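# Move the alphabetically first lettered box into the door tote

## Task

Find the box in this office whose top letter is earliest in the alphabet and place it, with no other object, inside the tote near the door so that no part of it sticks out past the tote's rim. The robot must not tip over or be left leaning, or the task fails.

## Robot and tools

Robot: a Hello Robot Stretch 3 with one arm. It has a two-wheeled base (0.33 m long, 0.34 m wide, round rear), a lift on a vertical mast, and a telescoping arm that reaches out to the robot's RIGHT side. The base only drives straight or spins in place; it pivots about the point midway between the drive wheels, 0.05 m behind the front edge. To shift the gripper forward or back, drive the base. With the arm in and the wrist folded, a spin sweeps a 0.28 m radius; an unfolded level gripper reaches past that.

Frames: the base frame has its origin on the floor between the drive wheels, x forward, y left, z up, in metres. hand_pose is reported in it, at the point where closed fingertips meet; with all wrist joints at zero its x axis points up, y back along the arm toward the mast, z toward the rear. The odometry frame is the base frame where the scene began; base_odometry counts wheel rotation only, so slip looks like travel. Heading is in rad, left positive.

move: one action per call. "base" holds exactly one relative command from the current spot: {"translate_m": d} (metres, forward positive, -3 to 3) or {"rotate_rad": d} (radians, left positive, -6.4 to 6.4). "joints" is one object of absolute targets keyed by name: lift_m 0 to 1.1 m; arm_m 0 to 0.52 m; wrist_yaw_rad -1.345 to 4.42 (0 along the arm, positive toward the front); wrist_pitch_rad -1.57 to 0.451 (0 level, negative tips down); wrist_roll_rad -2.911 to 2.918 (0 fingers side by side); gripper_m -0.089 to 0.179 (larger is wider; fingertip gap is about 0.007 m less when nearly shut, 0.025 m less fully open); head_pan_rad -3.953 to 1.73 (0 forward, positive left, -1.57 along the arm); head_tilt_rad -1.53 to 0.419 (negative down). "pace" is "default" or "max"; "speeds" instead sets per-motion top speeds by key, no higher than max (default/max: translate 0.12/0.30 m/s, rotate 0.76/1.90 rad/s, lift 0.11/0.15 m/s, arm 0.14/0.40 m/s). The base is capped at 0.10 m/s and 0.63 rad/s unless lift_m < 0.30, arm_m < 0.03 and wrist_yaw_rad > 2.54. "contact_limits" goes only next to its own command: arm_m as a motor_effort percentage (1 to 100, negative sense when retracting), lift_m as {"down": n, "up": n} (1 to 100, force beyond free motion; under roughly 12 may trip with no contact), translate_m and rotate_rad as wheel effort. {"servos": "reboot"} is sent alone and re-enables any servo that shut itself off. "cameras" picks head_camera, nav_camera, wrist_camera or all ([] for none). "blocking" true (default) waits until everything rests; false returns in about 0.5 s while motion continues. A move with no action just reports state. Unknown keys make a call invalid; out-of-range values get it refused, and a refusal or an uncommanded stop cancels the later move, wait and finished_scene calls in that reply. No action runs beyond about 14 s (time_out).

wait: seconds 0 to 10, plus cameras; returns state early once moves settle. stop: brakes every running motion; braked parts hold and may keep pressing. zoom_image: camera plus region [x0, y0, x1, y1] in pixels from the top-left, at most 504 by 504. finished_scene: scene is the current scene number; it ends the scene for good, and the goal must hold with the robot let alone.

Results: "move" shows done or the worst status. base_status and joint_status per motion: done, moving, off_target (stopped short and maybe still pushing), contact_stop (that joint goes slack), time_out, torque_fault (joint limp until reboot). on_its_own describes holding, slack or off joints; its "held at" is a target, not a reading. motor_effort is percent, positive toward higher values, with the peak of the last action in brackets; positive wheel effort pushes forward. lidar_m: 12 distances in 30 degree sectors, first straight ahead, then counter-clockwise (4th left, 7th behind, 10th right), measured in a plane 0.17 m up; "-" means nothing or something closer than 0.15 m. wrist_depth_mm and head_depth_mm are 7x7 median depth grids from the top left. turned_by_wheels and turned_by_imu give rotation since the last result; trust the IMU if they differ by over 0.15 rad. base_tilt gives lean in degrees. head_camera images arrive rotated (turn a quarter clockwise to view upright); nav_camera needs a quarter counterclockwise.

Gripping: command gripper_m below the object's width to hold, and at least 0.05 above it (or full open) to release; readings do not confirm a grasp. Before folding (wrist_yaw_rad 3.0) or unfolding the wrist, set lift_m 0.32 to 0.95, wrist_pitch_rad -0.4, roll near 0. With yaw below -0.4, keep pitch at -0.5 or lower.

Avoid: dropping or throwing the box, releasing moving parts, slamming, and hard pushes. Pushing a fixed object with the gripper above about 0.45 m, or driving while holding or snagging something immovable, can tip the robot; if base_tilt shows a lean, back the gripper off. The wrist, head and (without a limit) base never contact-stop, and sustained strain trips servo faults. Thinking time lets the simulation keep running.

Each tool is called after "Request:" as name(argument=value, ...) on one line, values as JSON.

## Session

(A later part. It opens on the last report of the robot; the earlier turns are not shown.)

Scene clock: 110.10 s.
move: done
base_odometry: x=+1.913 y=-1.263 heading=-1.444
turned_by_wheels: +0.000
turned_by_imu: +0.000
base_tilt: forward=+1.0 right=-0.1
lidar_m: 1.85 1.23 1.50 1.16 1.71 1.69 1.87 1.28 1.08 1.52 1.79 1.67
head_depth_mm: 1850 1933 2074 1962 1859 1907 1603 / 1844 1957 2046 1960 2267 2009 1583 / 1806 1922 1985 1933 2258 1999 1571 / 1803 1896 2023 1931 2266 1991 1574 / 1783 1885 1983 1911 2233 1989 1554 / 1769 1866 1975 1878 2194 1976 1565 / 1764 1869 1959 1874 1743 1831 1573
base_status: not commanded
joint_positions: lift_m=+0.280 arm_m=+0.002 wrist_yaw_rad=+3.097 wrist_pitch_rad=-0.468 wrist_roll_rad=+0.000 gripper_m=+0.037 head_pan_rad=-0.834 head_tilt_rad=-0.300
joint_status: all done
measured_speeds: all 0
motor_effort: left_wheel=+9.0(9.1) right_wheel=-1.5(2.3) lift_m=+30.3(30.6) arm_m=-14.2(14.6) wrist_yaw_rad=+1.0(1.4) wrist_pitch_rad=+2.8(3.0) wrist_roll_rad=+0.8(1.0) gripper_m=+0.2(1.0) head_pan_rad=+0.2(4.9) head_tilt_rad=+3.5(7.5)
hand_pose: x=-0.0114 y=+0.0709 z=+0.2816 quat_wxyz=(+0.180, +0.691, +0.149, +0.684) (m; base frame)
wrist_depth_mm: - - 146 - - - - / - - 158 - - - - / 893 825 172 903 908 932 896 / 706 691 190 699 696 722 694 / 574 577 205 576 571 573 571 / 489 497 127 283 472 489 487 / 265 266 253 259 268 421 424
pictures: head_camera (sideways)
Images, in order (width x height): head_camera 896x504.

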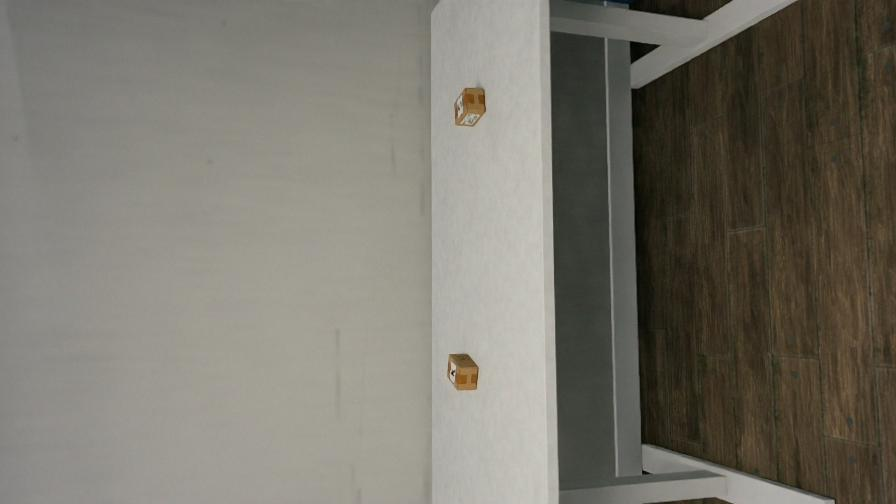

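Request:
move(base={"rotate_rad": 1.727}, joints={"head_pan_rad": -1.3, "head_tilt_rad": -0.4}, pace="max", cameras=[])

Request:
move(base={"translate_m": 0.65}, pace="max", cameras=["nav_camera"])

Request:
move(base={"rotate_rad": 0.644}, joints={"head_pan_rad": -1.57, "head_tilt_rad": -0.6}, pace="max", cameras=["head_camera", "nav_camera", "wrist_camera"])

Scene clock: 143.37 s.
move: done
base_odometry: x=+1.913 y=-1.263 heading=+0.283
turned_by_wheels: +1.727
turned_by_imu: +1.720
base_tilt: forward=+1.0 right=-0.2
lidar_m: 1.77 1.70 1.70 1.28 1.49 1.08 1.52 1.79 1.66 1.24 1.50 1.17
head_depth_mm: 1603 1730 1860 1108 2192 1797 1451 / 1522 1643 1722 1017 2130 1767 1411 / 1452 1567 1568 950 1881 1571 1443 / 1405 1496 1552 870 1906 1760 1427 / 1345 1433 1475 887 1805 1764 1439 / 1296 1366 1429 876 1707 1773 1433 / 1250 1319 1376 878 1627 1712 1436
base_status: done
joint_positions: lift_m=+0.280 arm_m=+0.002 wrist_yaw_rad=+3.097 wrist_pitch_rad=-0.468 wrist_roll_rad=+0.000 gripper_m=+0.037 head_pan_rad=-1.305 head_tilt_rad=-0.399
joint_status: all done
measured_speeds: all 0
motor_effort: left_wheel=-8.1(16.5) right_wheel=+9.5(16.4) lift_m=+30.2(30.4) arm_m=-20.2(20.8) wrist_yaw_rad=+0.4(1.2) wrist_pitch_rad=+2.5(3.0) wrist_roll_rad=+0.8(1.0) gripper_m=-0.7(1.1) head_pan_rad=-0.3(4.9) head_tilt_rad=-1.5(5.4)
hand_pose: x=-0.0114 y=+0.0709 z=+0.2816 quat_wxyz=(+0.180, +0.691, +0.149, +0.684) (m; base frame)
wrist_depth_mm: - - 146 - - - - / - - 158 - - - - / 835 862 172 927 914 903 894 / 713 691 190 707 699 695 699 / 574 579 205 577 569 574 586 / 486 493 127 282 468 486 491 / 267 264 253 260 267 421 422
pictures: none
No camera images: "cameras" was empty.

Scene clock: 146.83 s.
move: done
base_odometry: x=+2.538 y=-1.082 heading=+0.283
turned_by_wheels: +0.000
turned_by_imu: +0.000
base_tilt: forward=+0.9 right=-0.2
lidar_m: 1.25 1.22 1.22 1.45 1.96 1.63 2.17 2.08 1.30 1.20 1.06 0.60
head_depth_mm: 1112 1197 1289 904 628 484 1349 / 1057 1141 1223 896 623 483 415 / 1012 1093 1183 893 623 482 402 / 975 1047 1123 884 623 480 392 / 941 1004 1073 888 531 471 390 / 901 963 1028 879 618 476 390 / 874 924 988 874 617 476 389
base_status: done
joint_positions: lift_m=+0.280 arm_m=+0.002 wrist_yaw_rad=+3.097 wrist_pitch_rad=-0.468 wrist_roll_rad=+0.000 gripper_m=+0.037 head_pan_rad=-1.301 head_tilt_rad=-0.400
joint_status: not commanded
measured_speeds: all 0
motor_effort: left_wheel=+1.9(12.0) right_wheel=+2.1(20.9) lift_m=+29.5(30.2) arm_m=-17.1(20.4) wrist_yaw_rad=+0.4(1.5) wrist_pitch_rad=+2.4(3.0) wrist_roll_rad=+0.8(1.1) gripper_m=-1.1(1.2) head_pan_rad=+3.4(4.0) head_tilt_rad=-2.4(3.3)
hand_pose: x=-0.0114 y=+0.0709 z=+0.2816 quat_wxyz=(+0.180, +0.691, +0.149, +0.684) (m; base frame)
wrist_depth_mm: - - 146 - - - - / - - 158 - - - - / 901 857 172 898 886 930 895 / 712 703 189 704 714 712 697 / 569 580 204 579 576 582 576 / 486 489 128 281 472 491 488 / 266 266 254 260 267 426 421
pictures: nav_camera (sideways)
Images, in order (width x height): nav_camera 672x504.

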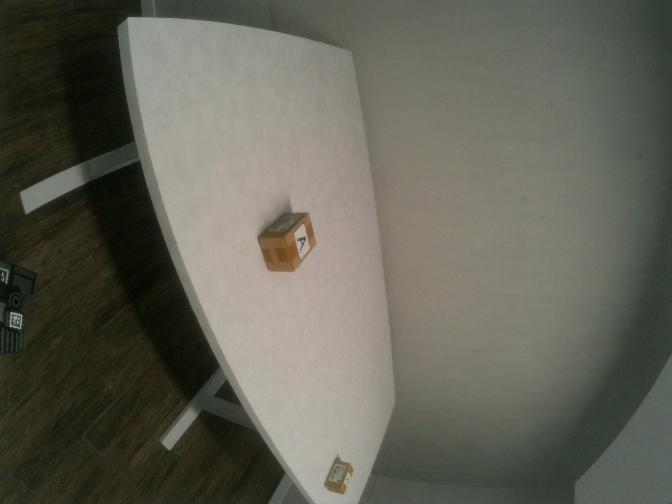

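Scene clock: 148.27 s.
move: done
base_odometry: x=+2.538 y=-1.082 heading=+0.926
turned_by_wheels: +0.644
turned_by_imu: +0.642
base_tilt: forward=+1.0 right=+0.0
lidar_m: 1.22 1.24 1.57 1.53 1.99 2.16 2.08 1.30 1.14 0.61 1.07 1.31
head_depth_mm: 906 1000 817 533 475 403 1267 / 905 994 813 547 474 402 1261 / 896 990 810 599 474 392 1262 / 896 986 810 599 473 391 1272 / 893 984 807 597 472 392 1187 / 887 978 809 598 471 390 1251 / 884 971 1050 594 472 390 1252
base_status: done
joint_positions: lift_m=+0.280 arm_m=+0.002 wrist_yaw_rad=+3.097 wrist_pitch_rad=-0.468 wrist_roll_rad=+0.000 gripper_m=+0.037 head_pan_rad=-1.569 head_tilt_rad=-0.603
joint_status: all done
measured_speeds: all 0
motor_effort: left_wheel=-7.6(16.8) right_wheel=+8.1(16.4) lift_m=+28.9(29.6) arm_m=-19.6(19.6) wrist_yaw_rad=+1.2(1.5) wrist_pitch_rad=+2.8(3.0) wrist_roll_rad=+0.7(1.0) gripper_m=-0.1(1.2) head_pan_rad=-3.5(5.6) head_tilt_rad=-1.7(3.4)
hand_pose: x=-0.0114 y=+0.0709 z=+0.2816 quat_wxyz=(+0.180, +0.691, +0.149, +0.684) (m; base frame)
wrist_depth_mm: - - 146 - - - - / - - 158 - - - - / 924 844 173 924 916 901 888 / 698 699 190 704 691 705 708 / 578 575 205 573 574 561 570 / 481 484 127 282 472 488 481 / 264 268 251 259 265 421 422
pictures: head_camera (sideways), nav_camera (sideways), wrist_camera
Images, in order (width x height): head_camera 896x504, nav_camera 672x504, wrist_camera 644x364.

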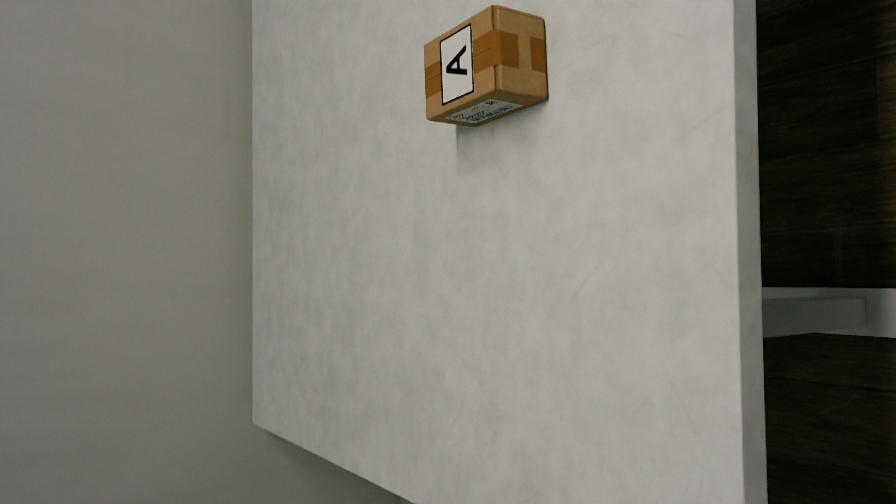

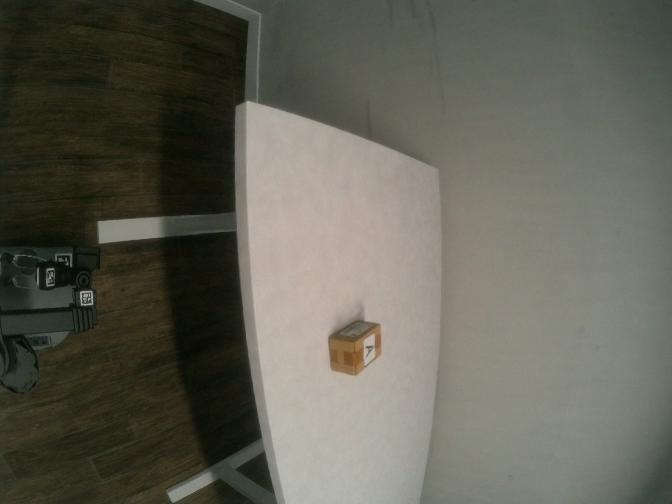

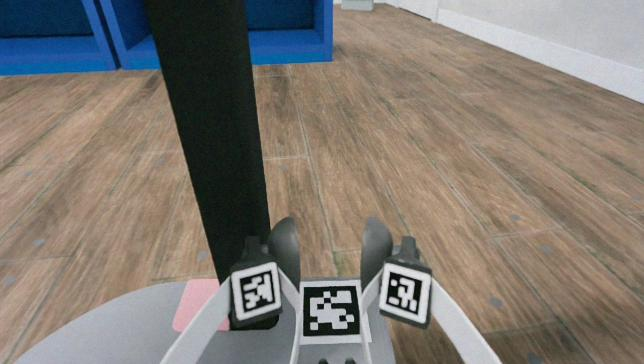

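Request:
zoom_image(camera="head_camera", region=[400, 0, 560, 160])

Scaled by 3.150 from the camera's 896x504 image, which has a finer 1280x720 frame.

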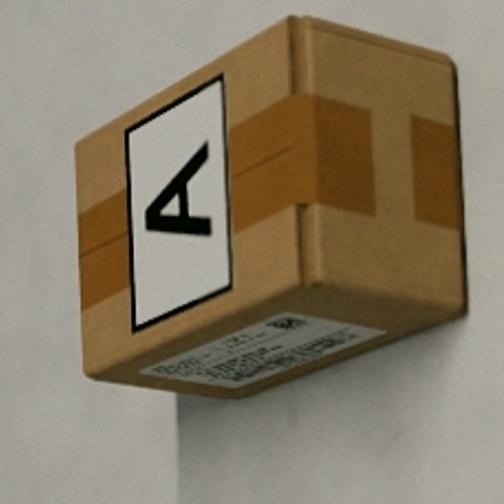

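Request:
move(base={"rotate_rad": -0.785}, pace="max", cameras=[])

Request:
move(base={"translate_m": -0.212}, pace="max", cameras=[])

Request:
move(base={"rotate_rad": 0.785}, joints={"lift_m": 0.5, "head_tilt_rad": -0.7}, pace="max", cameras=["head_camera", "nav_camera"])

Scene clock: 181.77 s.
move: done
base_odometry: x=+2.538 y=-1.082 heading=+0.142
turned_by_wheels: -0.785
turned_by_imu: -0.782
base_tilt: forward=+1.0 right=-0.1
lidar_m: 1.16 1.23 1.22 1.34 1.53 1.63 1.66 2.42 2.08 1.29 1.06 0.60
head_depth_mm: 1885 1274 821 2113 1789 1489 1270 / 1655 1276 817 625 1687 1473 1263 / 1483 1277 819 600 1697 1481 1256 / 1332 1265 818 598 503 1469 1260 / 1222 1241 813 598 473 1436 1263 / 1117 1169 810 598 473 423 1262 / 1030 1090 810 594 472 394 1249
base_status: done
joint_positions: lift_m=+0.280 arm_m=+0.002 wrist_yaw_rad=+3.097 wrist_pitch_rad=-0.468 wrist_roll_rad=+0.000 gripper_m=+0.037 head_pan_rad=-1.570 head_tilt_rad=-0.601
joint_status: not commanded
measured_speeds: all 0
motor_effort: left_wheel=+9.3(17.5) right_wheel=-8.9(16.0) lift_m=+28.5(29.1) arm_m=-20.1(20.5) wrist_yaw_rad=+1.1(1.3) wrist_pitch_rad=+2.8(2.9) wrist_roll_rad=+0.8(1.1) gripper_m=-0.2(1.3) head_pan_rad=-2.9(4.5) head_tilt_rad=+2.2(3.2)
hand_pose: x=-0.0114 y=+0.0709 z=+0.2816 quat_wxyz=(+0.180, +0.691, +0.149, +0.684) (m; base frame)
wrist_depth_mm: - - 146 - - - - / - - 158 - - - - / 901 881 172 890 911 899 898 / 703 700 189 699 699 704 710 / 572 567 203 570 576 574 575 / 485 483 127 279 474 488 489 / 266 266 253 259 268 420 425
pictures: none
No camera images: "cameras" was empty.

Scene clock: 183.73 s.
move: done
base_odometry: x=+2.328 y=-1.112 heading=+0.142
turned_by_wheels: +0.000
turned_by_imu: +0.001
base_tilt: forward=+1.1 right=-0.2
lidar_m: 1.34 1.36 1.35 1.49 1.47 1.43 1.96 2.23 1.96 1.27 1.23 0.79
head_depth_mm: 2192 2317 2619 2253 1822 1485 1266 / 1903 1284 915 2271 1788 1491 1273 / 1724 1275 812 1591 1710 1476 1269 / 1539 1273 817 2052 1784 1478 1258 / 1404 1272 816 675 1789 1470 1266 / 1288 1253 811 621 1748 1469 1253 / 1198 1229 809 597 1626 1464 1261
base_status: done
joint_positions: lift_m=+0.280 arm_m=+0.002 wrist_yaw_rad=+3.097 wrist_pitch_rad=-0.468 wrist_roll_rad=+0.000 gripper_m=+0.037 head_pan_rad=-1.570 head_tilt_rad=-0.600
joint_status: not commanded
measured_speeds: all 0
motor_effort: left_wheel=-5.9(9.4) right_wheel=-1.4(16.3) lift_m=+28.3(28.7) arm_m=-19.1(20.3) wrist_yaw_rad=+1.1(1.2) wrist_pitch_rad=+2.5(3.0) wrist_roll_rad=+0.8(1.1) gripper_m=+0.5(1.3) head_pan_rad=-2.1(3.9) head_tilt_rad=+2.5(3.0)
hand_pose: x=-0.0114 y=+0.0709 z=+0.2816 quat_wxyz=(+0.180, +0.691, +0.149, +0.684) (m; base frame)
wrist_depth_mm: - - 146 - - - - / - - 159 - - - - / 897 857 173 886 919 906 927 / 715 706 190 727 703 702 698 / 594 573 206 578 581 581 573 / 492 488 128 283 473 485 483 / 267 265 251 259 267 418 424
pictures: none
No camera images: "cameras" was empty.

Scene clock: 186.00 s.
move: done
base_odometry: x=+2.328 y=-1.112 heading=+0.926
turned_by_wheels: +0.785
turned_by_imu: +0.782
base_tilt: forward=+1.1 right=-0.1
lidar_m: 1.35 1.37 1.74 1.39 1.82 1.96 1.95 1.27 1.31 1.22 0.79 1.46
head_depth_mm: 1068 919 666 556 1642 1392 1215 / 1063 919 664 556 1628 1386 1210 / 1060 919 666 556 1618 1385 1202 / 1060 915 606 539 1637 1381 1203 / 1057 912 661 535 1642 1379 1202 / 1047 910 663 536 1218 1335 1171 / 1047 910 664 536 1623 1376 1196
base_status: done
joint_positions: lift_m=+0.500 arm_m=+0.002 wrist_yaw_rad=+3.097 wrist_pitch_rad=-0.469 wrist_roll_rad=+0.000 gripper_m=+0.037 head_pan_rad=-1.570 head_tilt_rad=-0.698
joint_status: all done
measured_speeds: all 0
motor_effort: left_wheel=-8.0(15.8) right_wheel=+8.2(13.4) lift_m=+29.1(32.3) arm_m=-19.7(20.5) wrist_yaw_rad=+0.8(1.3) wrist_pitch_rad=+2.6(3.1) wrist_roll_rad=+0.8(1.1) gripper_m=-1.1(1.6) head_pan_rad=-2.3(3.7) head_tilt_rad=-3.8(4.8)
hand_pose: x=-0.0114 y=+0.0708 z=+0.5014 quat_wxyz=(+0.180, +0.691, +0.149, +0.684) (m; base frame)
wrist_depth_mm: - - 146 - - - - / - - 158 - - - - / - - 173 - - - - / - - 190 - - - - / 886 869 204 859 882 863 879 / 761 726 128 706 717 737 730 / 637 662 281 633 626 644 646
pictures: head_camera (sideways), nav_camera (sideways)
Images, in order (width x height): head_camera 896x504, nav_camera 672x504.

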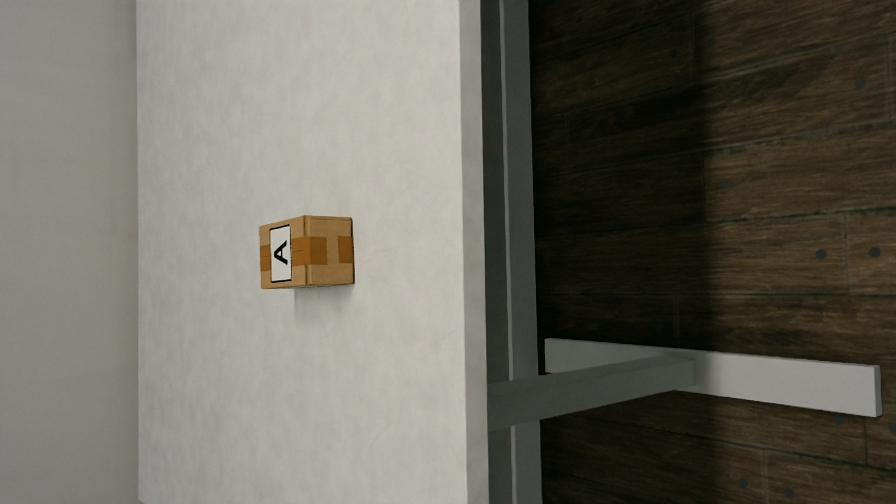

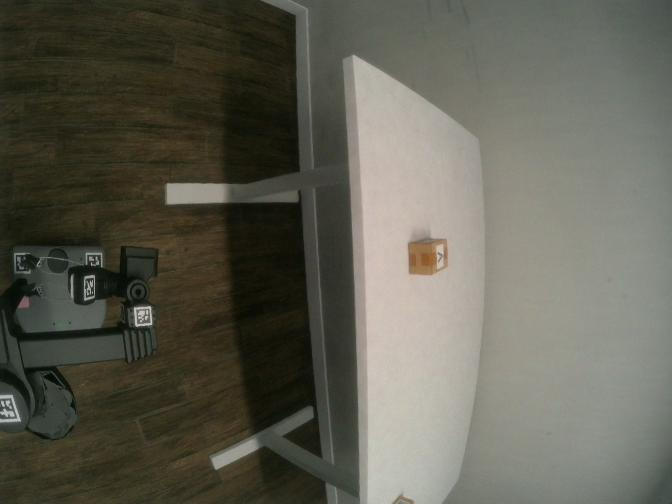

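Request:
move(joints={"wrist_yaw_rad": 1.57, "wrist_pitch_rad": -0.4}, cameras=["nav_camera"])

Request:
move(joints={"lift_m": 1.095, "gripper_m": 0.14}, pace="max", cameras=["nav_camera"])

Request:
move(joints={"wrist_yaw_rad": 0.0, "wrist_pitch_rad": -0.5}, cameras=["nav_camera", "wrist_camera", "head_camera"])

Scene clock: 195.37 s.
move: done
base_odometry: x=+2.328 y=-1.112 heading=+0.926
turned_by_wheels: +0.000
turned_by_imu: +0.001
base_tilt: forward=+0.9 right=-0.1
lidar_m: 1.35 1.37 1.74 1.40 1.82 1.96 1.96 1.27 1.31 1.22 0.79 1.46
head_depth_mm: 1080 914 664 557 1637 1377 1208 / 1067 913 663 555 1628 1384 1201 / 1056 915 662 556 1638 1389 1201 / 1052 912 606 554 1618 1388 1204 / 1050 908 661 537 1630 1384 1195 / 1048 905 662 535 1226 1336 1162 / 1047 902 660 535 1626 1384 1201
base_status: not commanded
joint_positions: lift_m=+0.500 arm_m=+0.002 wrist_yaw_rad=+1.573 wrist_pitch_rad=-0.421 wrist_roll_rad=+0.000 gripper_m=+0.037 head_pan_rad=-1.570 head_tilt_rad=-0.700
joint_status: all done
measured_speeds: all 0
motor_effort: left_wheel=-8.1(8.4) right_wheel=+8.5(8.5) lift_m=+21.0(24.0) arm_m=-16.5(18.1) wrist_yaw_rad=-2.3(4.9) wrist_pitch_rad=+3.6(6.3) wrist_roll_rad=+1.0(1.0) gripper_m=-0.2(1.3) head_pan_rad=-1.7(2.9) head_tilt_rad=-3.2(5.0)
hand_pose: x=+0.2027 y=-0.1463 z=+0.5121 quat_wxyz=(+0.593, +0.594, -0.383, +0.385) (m; base frame)
wrist_depth_mm: - - - - - - - / - - - - - - - / - - - - - - - / - - - - - - - / 929 921 978 901 935 921 921 / 769 769 128 716 756 783 777 / 667 670 644 670 651 672 666
pictures: nav_camera (sideways)
Images, in order (width x height): nav_camera 672x504.

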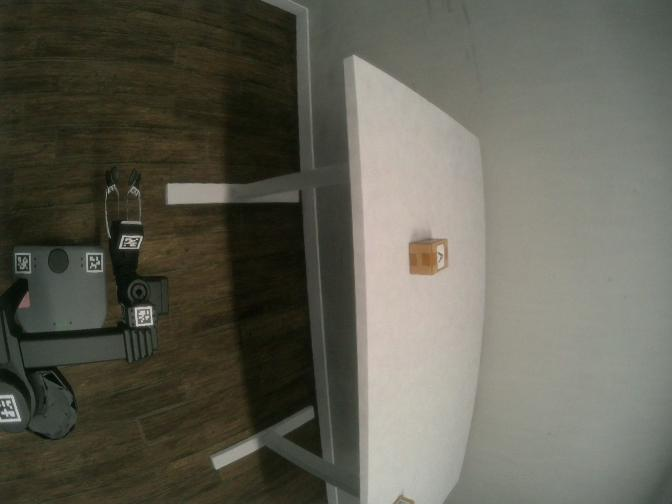

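Scene clock: 200.13 s.
move: done
base_odometry: x=+2.328 y=-1.112 heading=+0.926
turned_by_wheels: +0.000
turned_by_imu: +0.001
base_tilt: forward=+1.0 right=+0.0
lidar_m: 1.35 1.37 1.74 1.39 1.82 1.96 1.96 1.27 1.31 1.22 0.79 1.46
head_depth_mm: - - - - 1541 1393 1208 / - - - - 1548 1368 1207 / 1077 963 - - 1547 1392 1196 / 1055 910 608 - - 1341 1201 / 1055 911 662 - - 1319 1202 / 1048 908 688 - - 1317 1164 / 1045 952 - - - 1349 1199
base_status: not commanded
joint_positions: lift_m=+1.095 arm_m=+0.002 wrist_yaw_rad=+1.573 wrist_pitch_rad=-0.418 wrist_roll_rad=+0.000 gripper_m=+0.140 head_pan_rad=-1.570 head_tilt_rad=-0.700
joint_status: all done
measured_speeds: all 0
motor_effort: left_wheel=-8.2(8.5) right_wheel=+8.0(8.5) lift_m=+29.7(32.7) arm_m=-13.5(16.7) wrist_yaw_rad=-2.2(2.9) wrist_pitch_rad=+3.2(4.0) wrist_roll_rad=+0.9(1.0) gripper_m=+0.2(86.4) head_pan_rad=-1.2(2.7) head_tilt_rad=-3.5(5.5)
hand_pose: x=+0.2030 y=-0.1463 z=+1.1076 quat_wxyz=(+0.593, +0.593, -0.384, +0.386) (m; base frame)
wrist_depth_mm: - - - - - - - / - - - - - - - / - - - - - - - / - - - - - - - / - - - - - - - / - 124 - - - 120 347 / - - - - - 126 300
pictures: nav_camera (sideways)
Images, in order (width x height): nav_camera 672x504.

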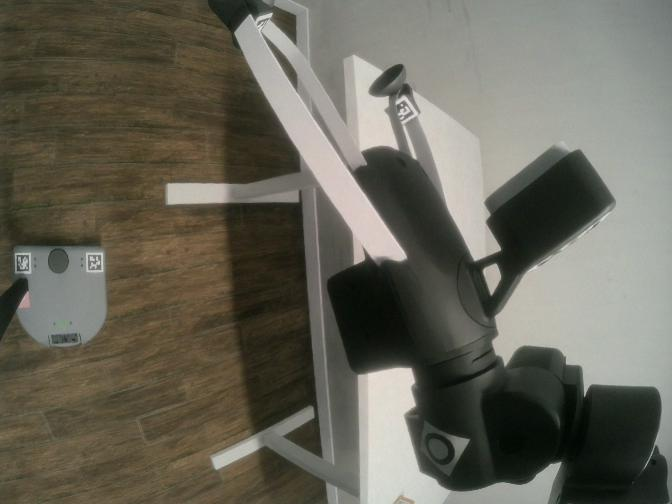

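Scene clock: 201.90 s.
move: done
base_odometry: x=+2.328 y=-1.112 heading=+0.926
turned_by_wheels: +0.000
turned_by_imu: +0.000
base_tilt: forward=+1.1 right=-0.3
lidar_m: 1.35 1.37 1.74 1.40 1.82 1.95 1.96 1.27 1.31 1.22 0.79 1.46
head_depth_mm: - - - - - 1354 1213 / - - - - - 1361 1202 / - - 716 - 1555 1380 1198 / 1052 910 606 553 1629 1376 1194 / 1054 909 663 536 1619 1378 1215 / 1045 908 663 535 1225 1328 1170 / 1045 906 659 535 1613 1377 1203
base_status: not commanded
joint_positions: lift_m=+1.095 arm_m=+0.002 wrist_yaw_rad=+0.003 wrist_pitch_rad=-0.513 wrist_roll_rad=+0.000 gripper_m=+0.140 head_pan_rad=-1.570 head_tilt_rad=-0.700
joint_status: all done
measured_speeds: all 0
motor_effort: left_wheel=-8.2(8.4) right_wheel=+8.2(8.6) lift_m=+30.6(30.8) arm_m=-12.2(13.6) wrist_yaw_rad=-2.3(5.8) wrist_pitch_rad=+2.0(5.0) wrist_roll_rad=+0.7(1.1) gripper_m=+0.1(1.4) head_pan_rad=-1.1(2.3) head_tilt_rad=-4.0(4.6)
hand_pose: x=-0.0208 y=-0.3582 z=+1.0870 quat_wxyz=(+0.685, +0.181, -0.683, -0.179) (m; base frame)
wrist_depth_mm: - - - - - - - / - - - - - - - / - - - - - - - / 422 420 401 408 - - - / 364 366 366 366 367 367 367 / 319 124 310 315 325 120 332 / - - - - - 125 -
pictures: head_camera (sideways), nav_camera (sideways), wrist_camera
Images, in order (width x height): head_camera 896x504, nav_camera 672x504, wrist_camera 644x364.

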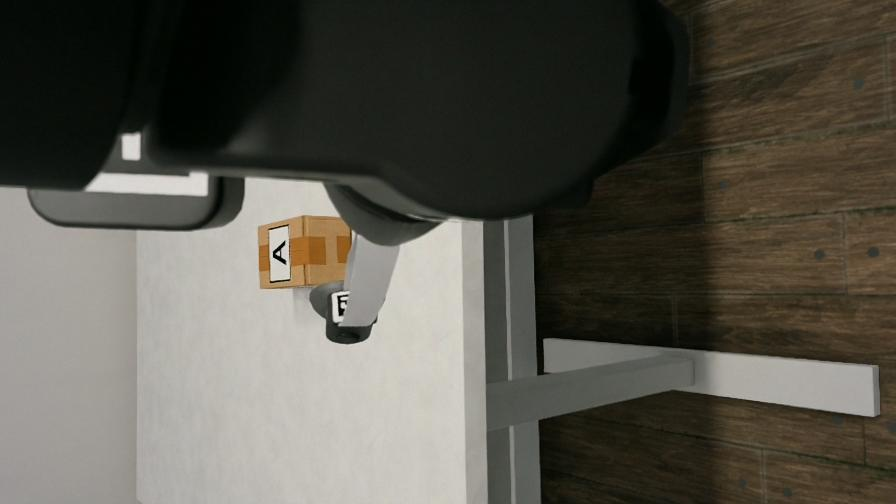

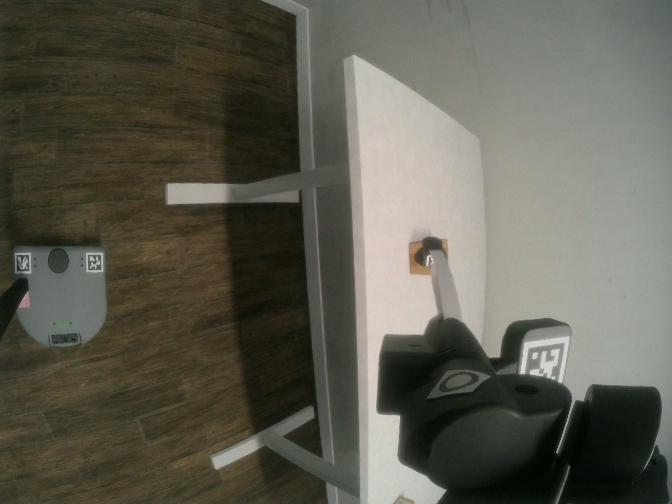

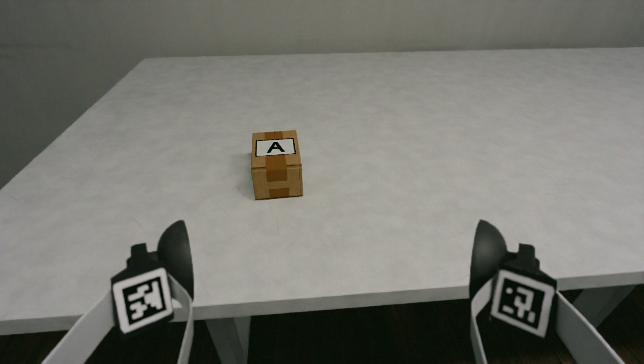

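Request:
move(base={"rotate_rad": 0.07}, cameras=["head_camera", "wrist_camera"])

Scene clock: 224.07 s.
move: done
base_odometry: x=+2.328 y=-1.112 heading=+0.996
turned_by_wheels: +0.069
turned_by_imu: +0.070
base_tilt: forward=+1.1 right=-0.2
lidar_m: 1.36 1.39 1.85 1.40 1.70 1.96 1.95 1.27 1.28 0.80 0.79 1.42
head_depth_mm: - - - - - 1354 1204 / - - - - - 1354 1198 / - - 614 - 1540 1391 1207 / 1048 910 641 536 1622 1392 1201 / 1060 907 661 553 1547 1355 1194 / 1056 909 661 552 1591 1372 1185 / 1064 904 660 553 1626 1374 1207
base_status: done
joint_positions: lift_m=+1.095 arm_m=+0.002 wrist_yaw_rad=+0.003 wrist_pitch_rad=-0.513 wrist_roll_rad=+0.000 gripper_m=+0.140 head_pan_rad=-1.570 head_tilt_rad=-0.700
joint_status: not commanded
measured_speeds: all 0
motor_effort: left_wheel=-11.1(13.6) right_wheel=+10.6(14.1) lift_m=+30.3(30.5) arm_m=-9.8(10.4) wrist_yaw_rad=-1.7(2.5) wrist_pitch_rad=+2.1(2.6) wrist_roll_rad=+0.8(1.2) gripper_m=+0.0(1.0) head_pan_rad=-1.1(1.3) head_tilt_rad=-3.1(4.7)
hand_pose: x=-0.0209 y=-0.3581 z=+1.0869 quat_wxyz=(+0.684, +0.181, -0.683, -0.179) (m; base frame)
wrist_depth_mm: - - - - - - - / - - - - - - - / - - - - - - - / - 417 - 405 - - - / 365 364 361 366 363 367 365 / 320 124 313 312 312 120 321 / - - - - - 126 -
pictures: head_camera (sideways), wrist_camera
Images, in order (width x height): head_camera 896x504, wrist_camera 644x364.

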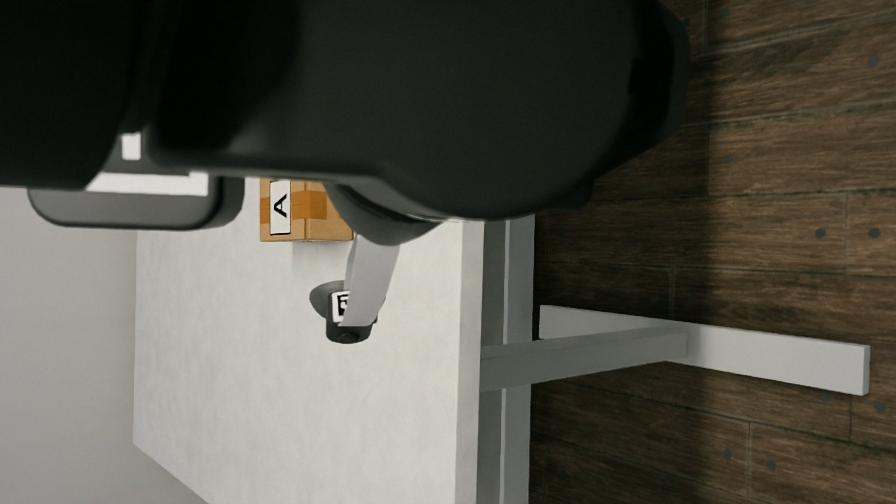

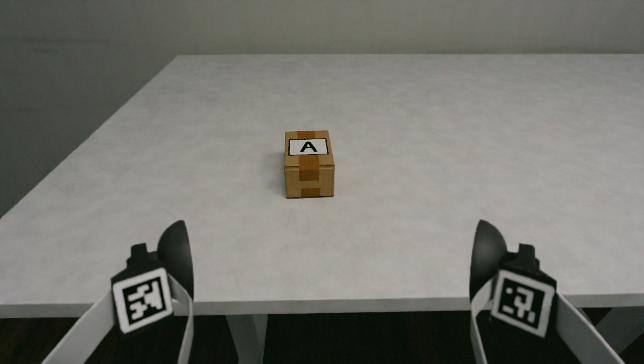

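Request:
move(base={"translate_m": 0.02}, joints={"arm_m": 0.12}, cameras=["head_camera", "wrist_camera"])

Scene clock: 249.53 s.
move: done
base_odometry: x=+2.339 y=-1.095 heading=+0.996
turned_by_wheels: +0.000
turned_by_imu: +0.001
base_tilt: forward=+1.0 right=-0.2
lidar_m: 1.33 1.37 1.81 1.39 1.78 1.98 1.97 1.28 1.28 0.78 0.79 1.40
head_depth_mm: - - 639 538 1625 1386 1202 / - - 618 538 1633 1382 1207 / - - 603 538 1624 1381 1205 / 1058 910 660 554 1636 1389 1204 / 1060 908 663 553 1473 1324 1200 / 1049 905 661 554 1594 1383 1209 / 1064 957 659 552 1640 1370 1209
base_status: done
joint_positions: lift_m=+1.095 arm_m=+0.120 wrist_yaw_rad=+0.003 wrist_pitch_rad=-0.514 wrist_roll_rad=+0.000 gripper_m=+0.140 head_pan_rad=-1.570 head_tilt_rad=-0.700
joint_status: all done
measured_speeds: all 0
motor_effort: left_wheel=+2.5(7.3) right_wheel=+8.9(13.5) lift_m=+29.7(30.1) arm_m=+21.0(23.0) wrist_yaw_rad=-1.9(2.3) wrist_pitch_rad=+2.3(2.7) wrist_roll_rad=+0.8(1.1) gripper_m=+0.0(1.4) head_pan_rad=+1.1(2.0) head_tilt_rad=-3.7(4.3)
hand_pose: x=-0.0209 y=-0.4763 z=+1.0868 quat_wxyz=(+0.684, +0.181, -0.683, -0.179) (m; base frame)
wrist_depth_mm: - - - - - - - / - - - - - - - / - - - - - - - / 475 421 419 345 - - - / 362 363 362 310 368 364 365 / 319 124 310 311 313 120 314 / - 258 273 271 272 261 266
pictures: head_camera (sideways), wrist_camera
Images, in order (width x height): head_camera 896x504, wrist_camera 644x364.

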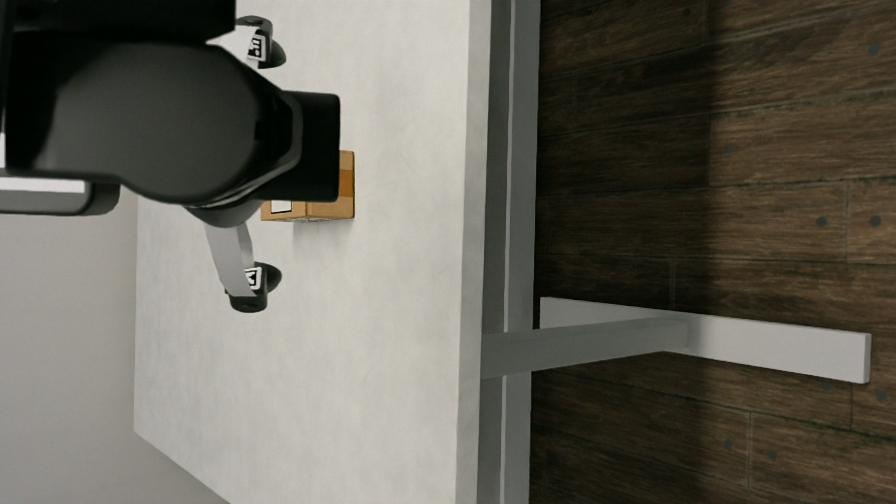

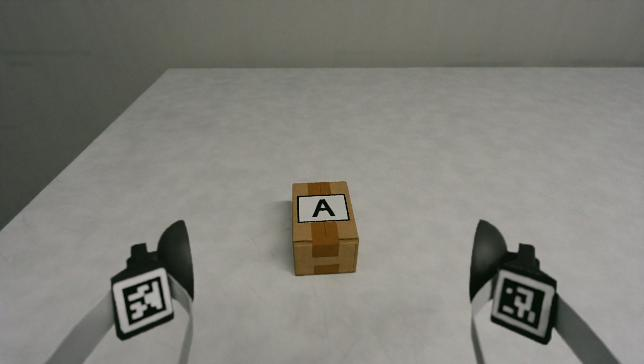

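Request:
move(joints={"arm_m": 0.263}, cameras=["wrist_camera"])

Request:
move(joints={"lift_m": 1.01}, contact_limits={"lift_m": {"down": 14}}, cameras=["head_camera", "nav_camera", "wrist_camera"])

Scene clock: 270.43 s.
move: done
base_odometry: x=+2.339 y=-1.095 heading=+0.996
turned_by_wheels: +0.000
turned_by_imu: +0.001
base_tilt: forward=+0.8 right=-0.2
lidar_m: 1.33 1.37 1.81 1.39 1.78 1.97 1.98 1.29 1.28 0.78 0.79 1.40
head_depth_mm: 1103 864 665 538 1630 1389 1210 / 291 788 663 537 1632 1383 1207 / 293 786 602 536 1631 1381 1200 / 1053 820 662 553 1642 1390 1203 / 1057 905 661 552 1455 1330 1193 / 1057 911 661 553 1582 1374 1197 / 1064 955 662 552 1632 1372 1200
base_status: not commanded
joint_positions: lift_m=+1.095 arm_m=+0.263 wrist_yaw_rad=+0.003 wrist_pitch_rad=-0.514 wrist_roll_rad=+0.000 gripper_m=+0.140 head_pan_rad=-1.570 head_tilt_rad=-0.700
joint_status: all done
measured_speeds: all 0
motor_effort: left_wheel=+2.5(2.7) right_wheel=+8.9(9.4) lift_m=+29.2(29.8) arm_m=+20.6(23.2) wrist_yaw_rad=-1.8(2.4) wrist_pitch_rad=+2.1(2.9) wrist_roll_rad=+0.9(1.1) gripper_m=+0.5(1.1) head_pan_rad=+1.5(2.1) head_tilt_rad=-3.7(4.8)
hand_pose: x=-0.0209 y=-0.6193 z=+1.0868 quat_wxyz=(+0.684, +0.181, -0.683, -0.179) (m; base frame)
wrist_depth_mm: - - - - - - - / - - - - - - - / - - - - - - - / 422 421 415 421 420 420 - / 360 362 361 362 364 366 364 / 319 124 311 310 312 120 311 / - 258 273 221 271 259 264
pictures: wrist_camera
Images, in order (width x height): wrist_camera 644x364.

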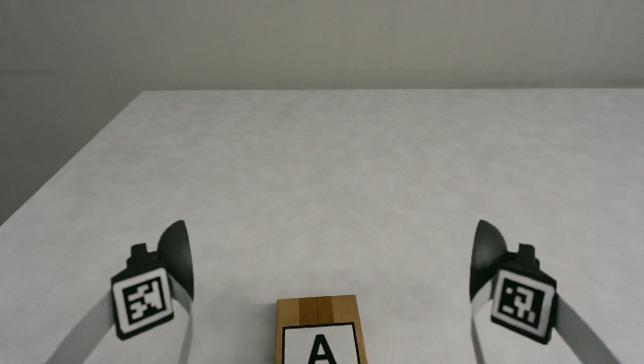

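Scene clock: 272.03 s.
move: done
base_odometry: x=+2.339 y=-1.095 heading=+0.996
turned_by_wheels: +0.000
turned_by_imu: +0.000
base_tilt: forward=+0.9 right=-0.2
lidar_m: 1.33 1.37 1.82 1.39 1.78 1.97 1.98 1.29 1.28 0.78 0.79 1.40
head_depth_mm: 297 312 618 538 1638 1396 1207 / 307 318 618 538 1621 1385 1212 / 1004 343 441 538 1625 1387 1196 / 1051 912 614 553 1639 1382 1208 / 1059 911 662 554 1467 1320 1196 / 1065 903 660 553 1584 1380 1203 / 1060 948 662 553 1627 1392 1205
base_status: not commanded
joint_positions: lift_m=+1.010 arm_m=+0.263 wrist_yaw_rad=+0.003 wrist_pitch_rad=-0.514 wrist_roll_rad=+0.000 gripper_m=+0.140 head_pan_rad=-1.570 head_tilt_rad=-0.700
joint_status: all done
measured_speeds: all 0
motor_effort: left_wheel=+2.5(2.6) right_wheel=+8.8(9.2) lift_m=+21.3(24.8) arm_m=+16.9(20.6) wrist_yaw_rad=-2.1(2.2) wrist_pitch_rad=+2.5(2.8) wrist_roll_rad=+0.9(1.2) gripper_m=+0.5(1.4) head_pan_rad=+1.8(2.1) head_tilt_rad=-2.4(4.5)
contact_limits: lift_m down 14 (down: maximum 72; up: maximum 65)
hand_pose: x=-0.0209 y=-0.6192 z=+1.0017 quat_wxyz=(+0.684, +0.181, -0.683, -0.179) (m; base frame)
wrist_depth_mm: - - - - - - - / - - - - - - - / 375 377 378 374 379 377 359 / 299 301 302 301 300 300 304 / 249 248 249 182 251 252 250 / 214 124 207 156 214 120 214 / - 178 181 136 182 177 187
pictures: head_camera (sideways), nav_camera (sideways), wrist_camera
Images, in order (width x height): head_camera 896x504, nav_camera 672x504, wrist_camera 644x364.

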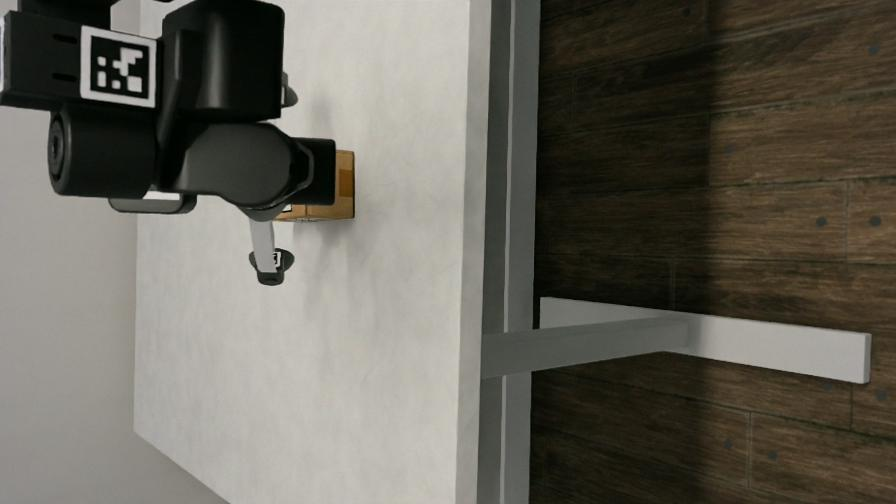

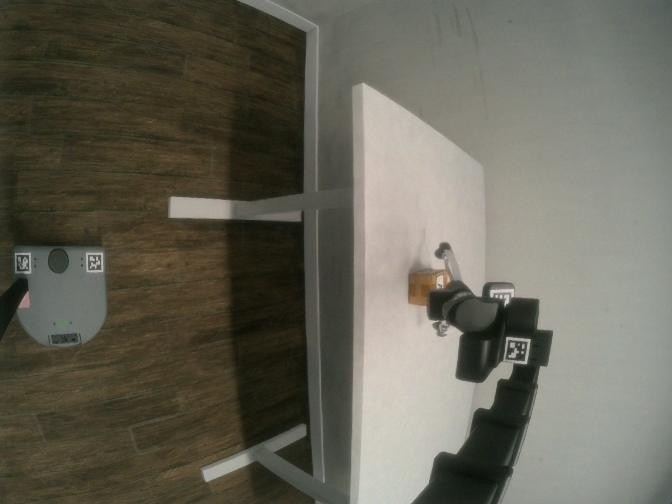

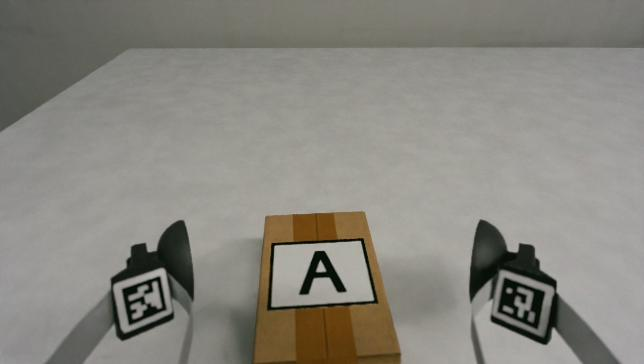

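Request:
move(base={"translate_m": 0.005}, joints={"arm_m": 0.27}, cameras=[])

Request:
move(joints={"lift_m": 0.968}, contact_limits={"lift_m": {"down": 14}}, cameras=["head_camera", "nav_camera", "wrist_camera"])

Scene clock: 282.80 s.
move: done
base_odometry: x=+2.341 y=-1.091 heading=+0.996
turned_by_wheels: +0.000
turned_by_imu: +0.001
base_tilt: forward=+1.1 right=-0.2
lidar_m: 1.33 1.37 1.82 1.38 1.79 1.98 1.97 1.29 1.28 0.78 0.79 1.40
head_depth_mm: 304 319 641 538 1635 1377 1204 / 313 324 616 537 1631 1388 1202 / 336 348 588 537 1625 1384 1195 / 1050 914 637 554 1636 1373 1201 / 1057 912 662 554 1272 1344 1191 / 1063 912 661 554 1631 1376 1196 / 1064 958 661 551 1626 1390 1206
base_status: done
joint_positions: lift_m=+1.010 arm_m=+0.270 wrist_yaw_rad=+0.003 wrist_pitch_rad=-0.514 wrist_roll_rad=+0.000 gripper_m=+0.140 head_pan_rad=-1.570 head_tilt_rad=-0.700
joint_status: all done
measured_speeds: all 0
motor_effort: left_wheel=+5.0(7.8) right_wheel=+7.6(10.7) lift_m=+21.5(21.7) arm_m=+19.9(21.9) wrist_yaw_rad=-2.3(2.4) wrist_pitch_rad=+2.4(2.7) wrist_roll_rad=+0.7(0.9) gripper_m=-0.4(0.6) head_pan_rad=+1.8(2.3) head_tilt_rad=-3.1(3.9)
contact_limits: lift_m down 14 (down: maximum 72; up: maximum 65)
hand_pose: x=-0.0209 y=-0.6262 z=+1.0017 quat_wxyz=(+0.684, +0.181, -0.683, -0.179) (m; base frame)
wrist_depth_mm: - - - - - - - / - - - - - - - / 377 377 379 377 378 383 364 / 298 298 302 301 303 302 303 / 249 250 250 182 251 250 251 / 213 124 206 156 208 120 214 / - 177 182 136 177 177 187
pictures: none
No camera images: "cameras" was empty.

Scene clock: 284.00 s.
move: done
base_odometry: x=+2.341 y=-1.091 heading=+0.996
turned_by_wheels: +0.000
turned_by_imu: +0.000
base_tilt: forward=+0.9 right=-0.3
lidar_m: 1.33 1.36 1.81 1.39 1.79 1.98 1.98 1.29 1.29 0.78 0.78 1.40
head_depth_mm: 1029 344 355 538 1630 1390 1212 / 1036 342 357 537 1628 1378 1203 / 1060 357 380 537 1643 1382 1202 / 1064 910 639 555 1626 1385 1201 / 1057 907 662 555 1265 1346 1197 / 1057 908 659 554 1637 1380 1198 / 1068 959 659 554 1624 1375 1207
base_status: not commanded
joint_positions: lift_m=+0.968 arm_m=+0.270 wrist_yaw_rad=+0.002 wrist_pitch_rad=-0.505 wrist_roll_rad=+0.003 gripper_m=+0.140 head_pan_rad=-1.570 head_tilt_rad=-0.700
joint_status: all done
measured_speeds: all 0
motor_effort: left_wheel=+4.7(5.0) right_wheel=+7.6(8.2) lift_m=+18.2(22.1) arm_m=+17.0(20.5) wrist_yaw_rad=-1.5(2.4) wrist_pitch_rad=+0.6(2.6) wrist_roll_rad=-0.3(1.1) gripper_m=+0.2(1.1) head_pan_rad=+2.3(2.7) head_tilt_rad=-1.9(3.8)
contact_limits: lift_m down 14 (down: maximum 72; up: maximum 65)
hand_pose: x=-0.0211 y=-0.6276 z=+0.9617 quat_wxyz=(+0.684, +0.177, -0.685, -0.176) (m; base frame)
wrist_depth_mm: - - - - - - - / 382 385 387 384 379 382 383 / 302 304 302 302 303 304 299 / 238 239 237 156 239 239 239 / 197 197 190 128 184 196 203 / 168 124 164 110 113 120 167 / - 139 103 101 106 139 142
pictures: head_camera (sideways), nav_camera (sideways), wrist_camera
Images, in order (width x height): head_camera 896x504, nav_camera 672x504, wrist_camera 644x364.

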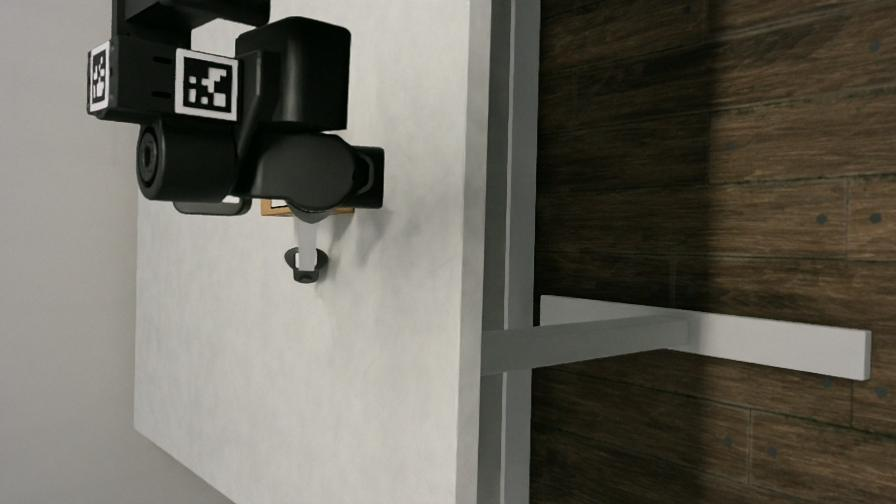

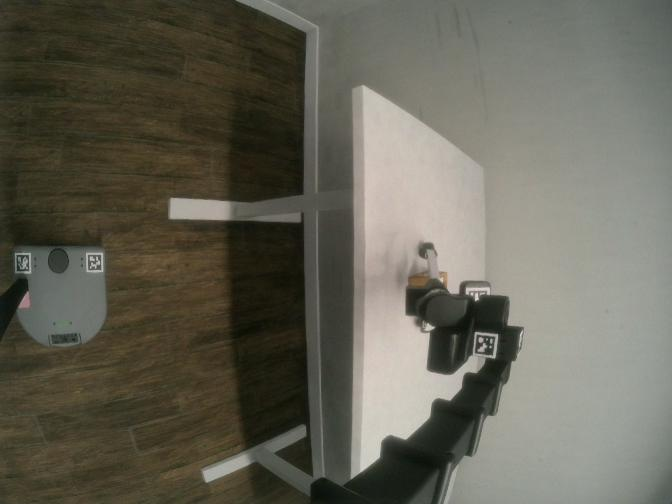

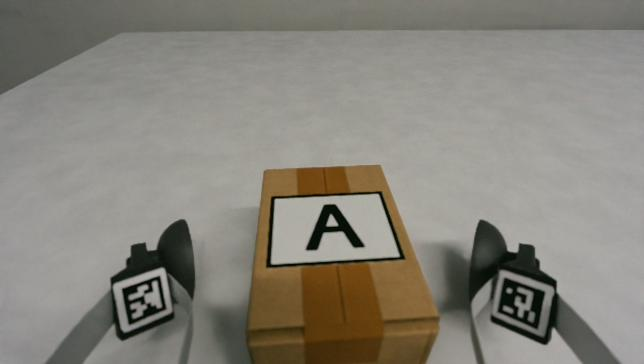

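Request:
move(joints={"lift_m": 0.975}, cameras=[])

Request:
move(joints={"gripper_m": 0.02}, cameras=["wrist_camera", "head_camera"])

Scene clock: 292.83 s.
move: done
base_odometry: x=+2.341 y=-1.091 heading=+0.996
turned_by_wheels: +0.000
turned_by_imu: +0.001
base_tilt: forward=+0.9 right=+0.0
lidar_m: 1.33 1.37 1.81 1.39 1.79 1.98 1.97 1.29 1.28 0.78 0.79 1.40
head_depth_mm: 1013 337 357 538 1621 1376 1197 / 1016 340 368 536 1626 1385 1203 / 1052 352 376 537 1635 1384 1203 / 1060 910 637 555 1639 1374 1195 / 1051 909 664 554 1267 1343 1197 / 1060 907 659 553 1628 1390 1202 / 1065 956 661 553 1616 1379 1203
base_status: not commanded
joint_positions: lift_m=+0.975 arm_m=+0.270 wrist_yaw_rad=+0.002 wrist_pitch_rad=-0.513 wrist_roll_rad=+0.003 gripper_m=+0.140 head_pan_rad=-1.570 head_tilt_rad=-0.700
joint_status: all done
measured_speeds: all 0
motor_effort: left_wheel=+4.7(4.8) right_wheel=+7.0(7.9) lift_m=+30.8(31.2) arm_m=+6.1(8.0) wrist_yaw_rad=-1.3(1.7) wrist_pitch_rad=+2.5(2.5) wrist_roll_rad=-0.2(0.4) gripper_m=+0.2(0.8) head_pan_rad=+1.3(3.3) head_tilt_rad=-2.1(3.8)
hand_pose: x=-0.0211 y=-0.6264 z=+0.9670 quat_wxyz=(+0.683, +0.180, -0.684, -0.179) (m; base frame)
wrist_depth_mm: - - - - - - - / 389 386 387 384 388 387 388 / 307 307 308 307 308 306 307 / 243 243 245 163 245 245 244 / 202 203 203 135 197 203 202 / 179 124 164 116 122 120 174 / - 144 147 104 107 144 148
pictures: none
No camera images: "cameras" was empty.

Scene clock: 294.57 s.
move: done
base_odometry: x=+2.341 y=-1.091 heading=+0.996
turned_by_wheels: +0.000
turned_by_imu: +0.000
base_tilt: forward=+1.1 right=+0.1
lidar_m: 1.33 1.37 1.81 1.39 1.79 1.98 1.98 1.29 1.29 0.78 0.79 1.40
head_depth_mm: 1014 336 358 538 1628 1401 1210 / 1015 340 368 538 1633 1394 1207 / 1048 353 376 539 1629 1385 1206 / 1056 903 639 552 1623 1381 1200 / 1053 911 661 554 1259 1339 1183 / 1059 907 659 555 1618 1375 1203 / 1067 956 661 551 1628 1372 1195
base_status: not commanded
joint_positions: lift_m=+0.975 arm_m=+0.270 wrist_yaw_rad=+0.002 wrist_pitch_rad=-0.513 wrist_roll_rad=+0.003 gripper_m=+0.022 head_pan_rad=-1.570 head_tilt_rad=-0.700
joint_status: all done
measured_speeds: all 0
motor_effort: left_wheel=+4.9(4.9) right_wheel=+7.0(7.9) lift_m=+30.4(30.8) arm_m=+1.4(6.3) wrist_yaw_rad=-1.3(1.7) wrist_pitch_rad=+2.1(2.6) wrist_roll_rad=-0.3(0.5) gripper_m=-32.2(98.6) head_pan_rad=+2.1(3.9) head_tilt_rad=-2.8(3.6)
hand_pose: x=-0.0211 y=-0.6264 z=+0.9669 quat_wxyz=(+0.683, +0.180, -0.684, -0.179) (m; base frame)
wrist_depth_mm: - - - - - - - / 393 387 393 386 389 388 387 / 308 306 307 306 307 306 309 / 246 245 245 163 245 245 245 / 203 201 149 135 146 203 204 / 172 174 125 116 119 164 168 / 151 121 127 106 108 144 151
pictures: head_camera (sideways), wrist_camera
Images, in order (width x height): head_camera 896x504, wrist_camera 644x364.

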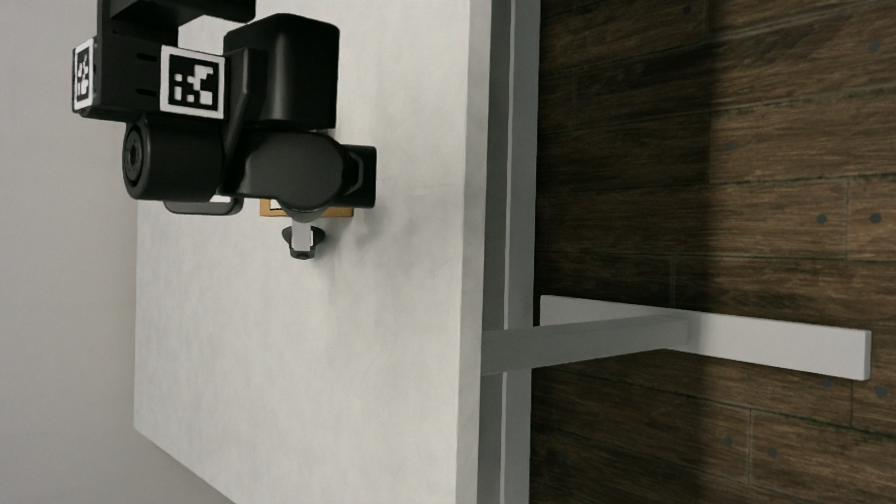

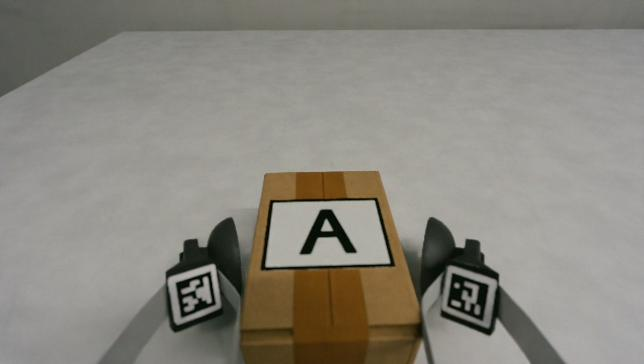

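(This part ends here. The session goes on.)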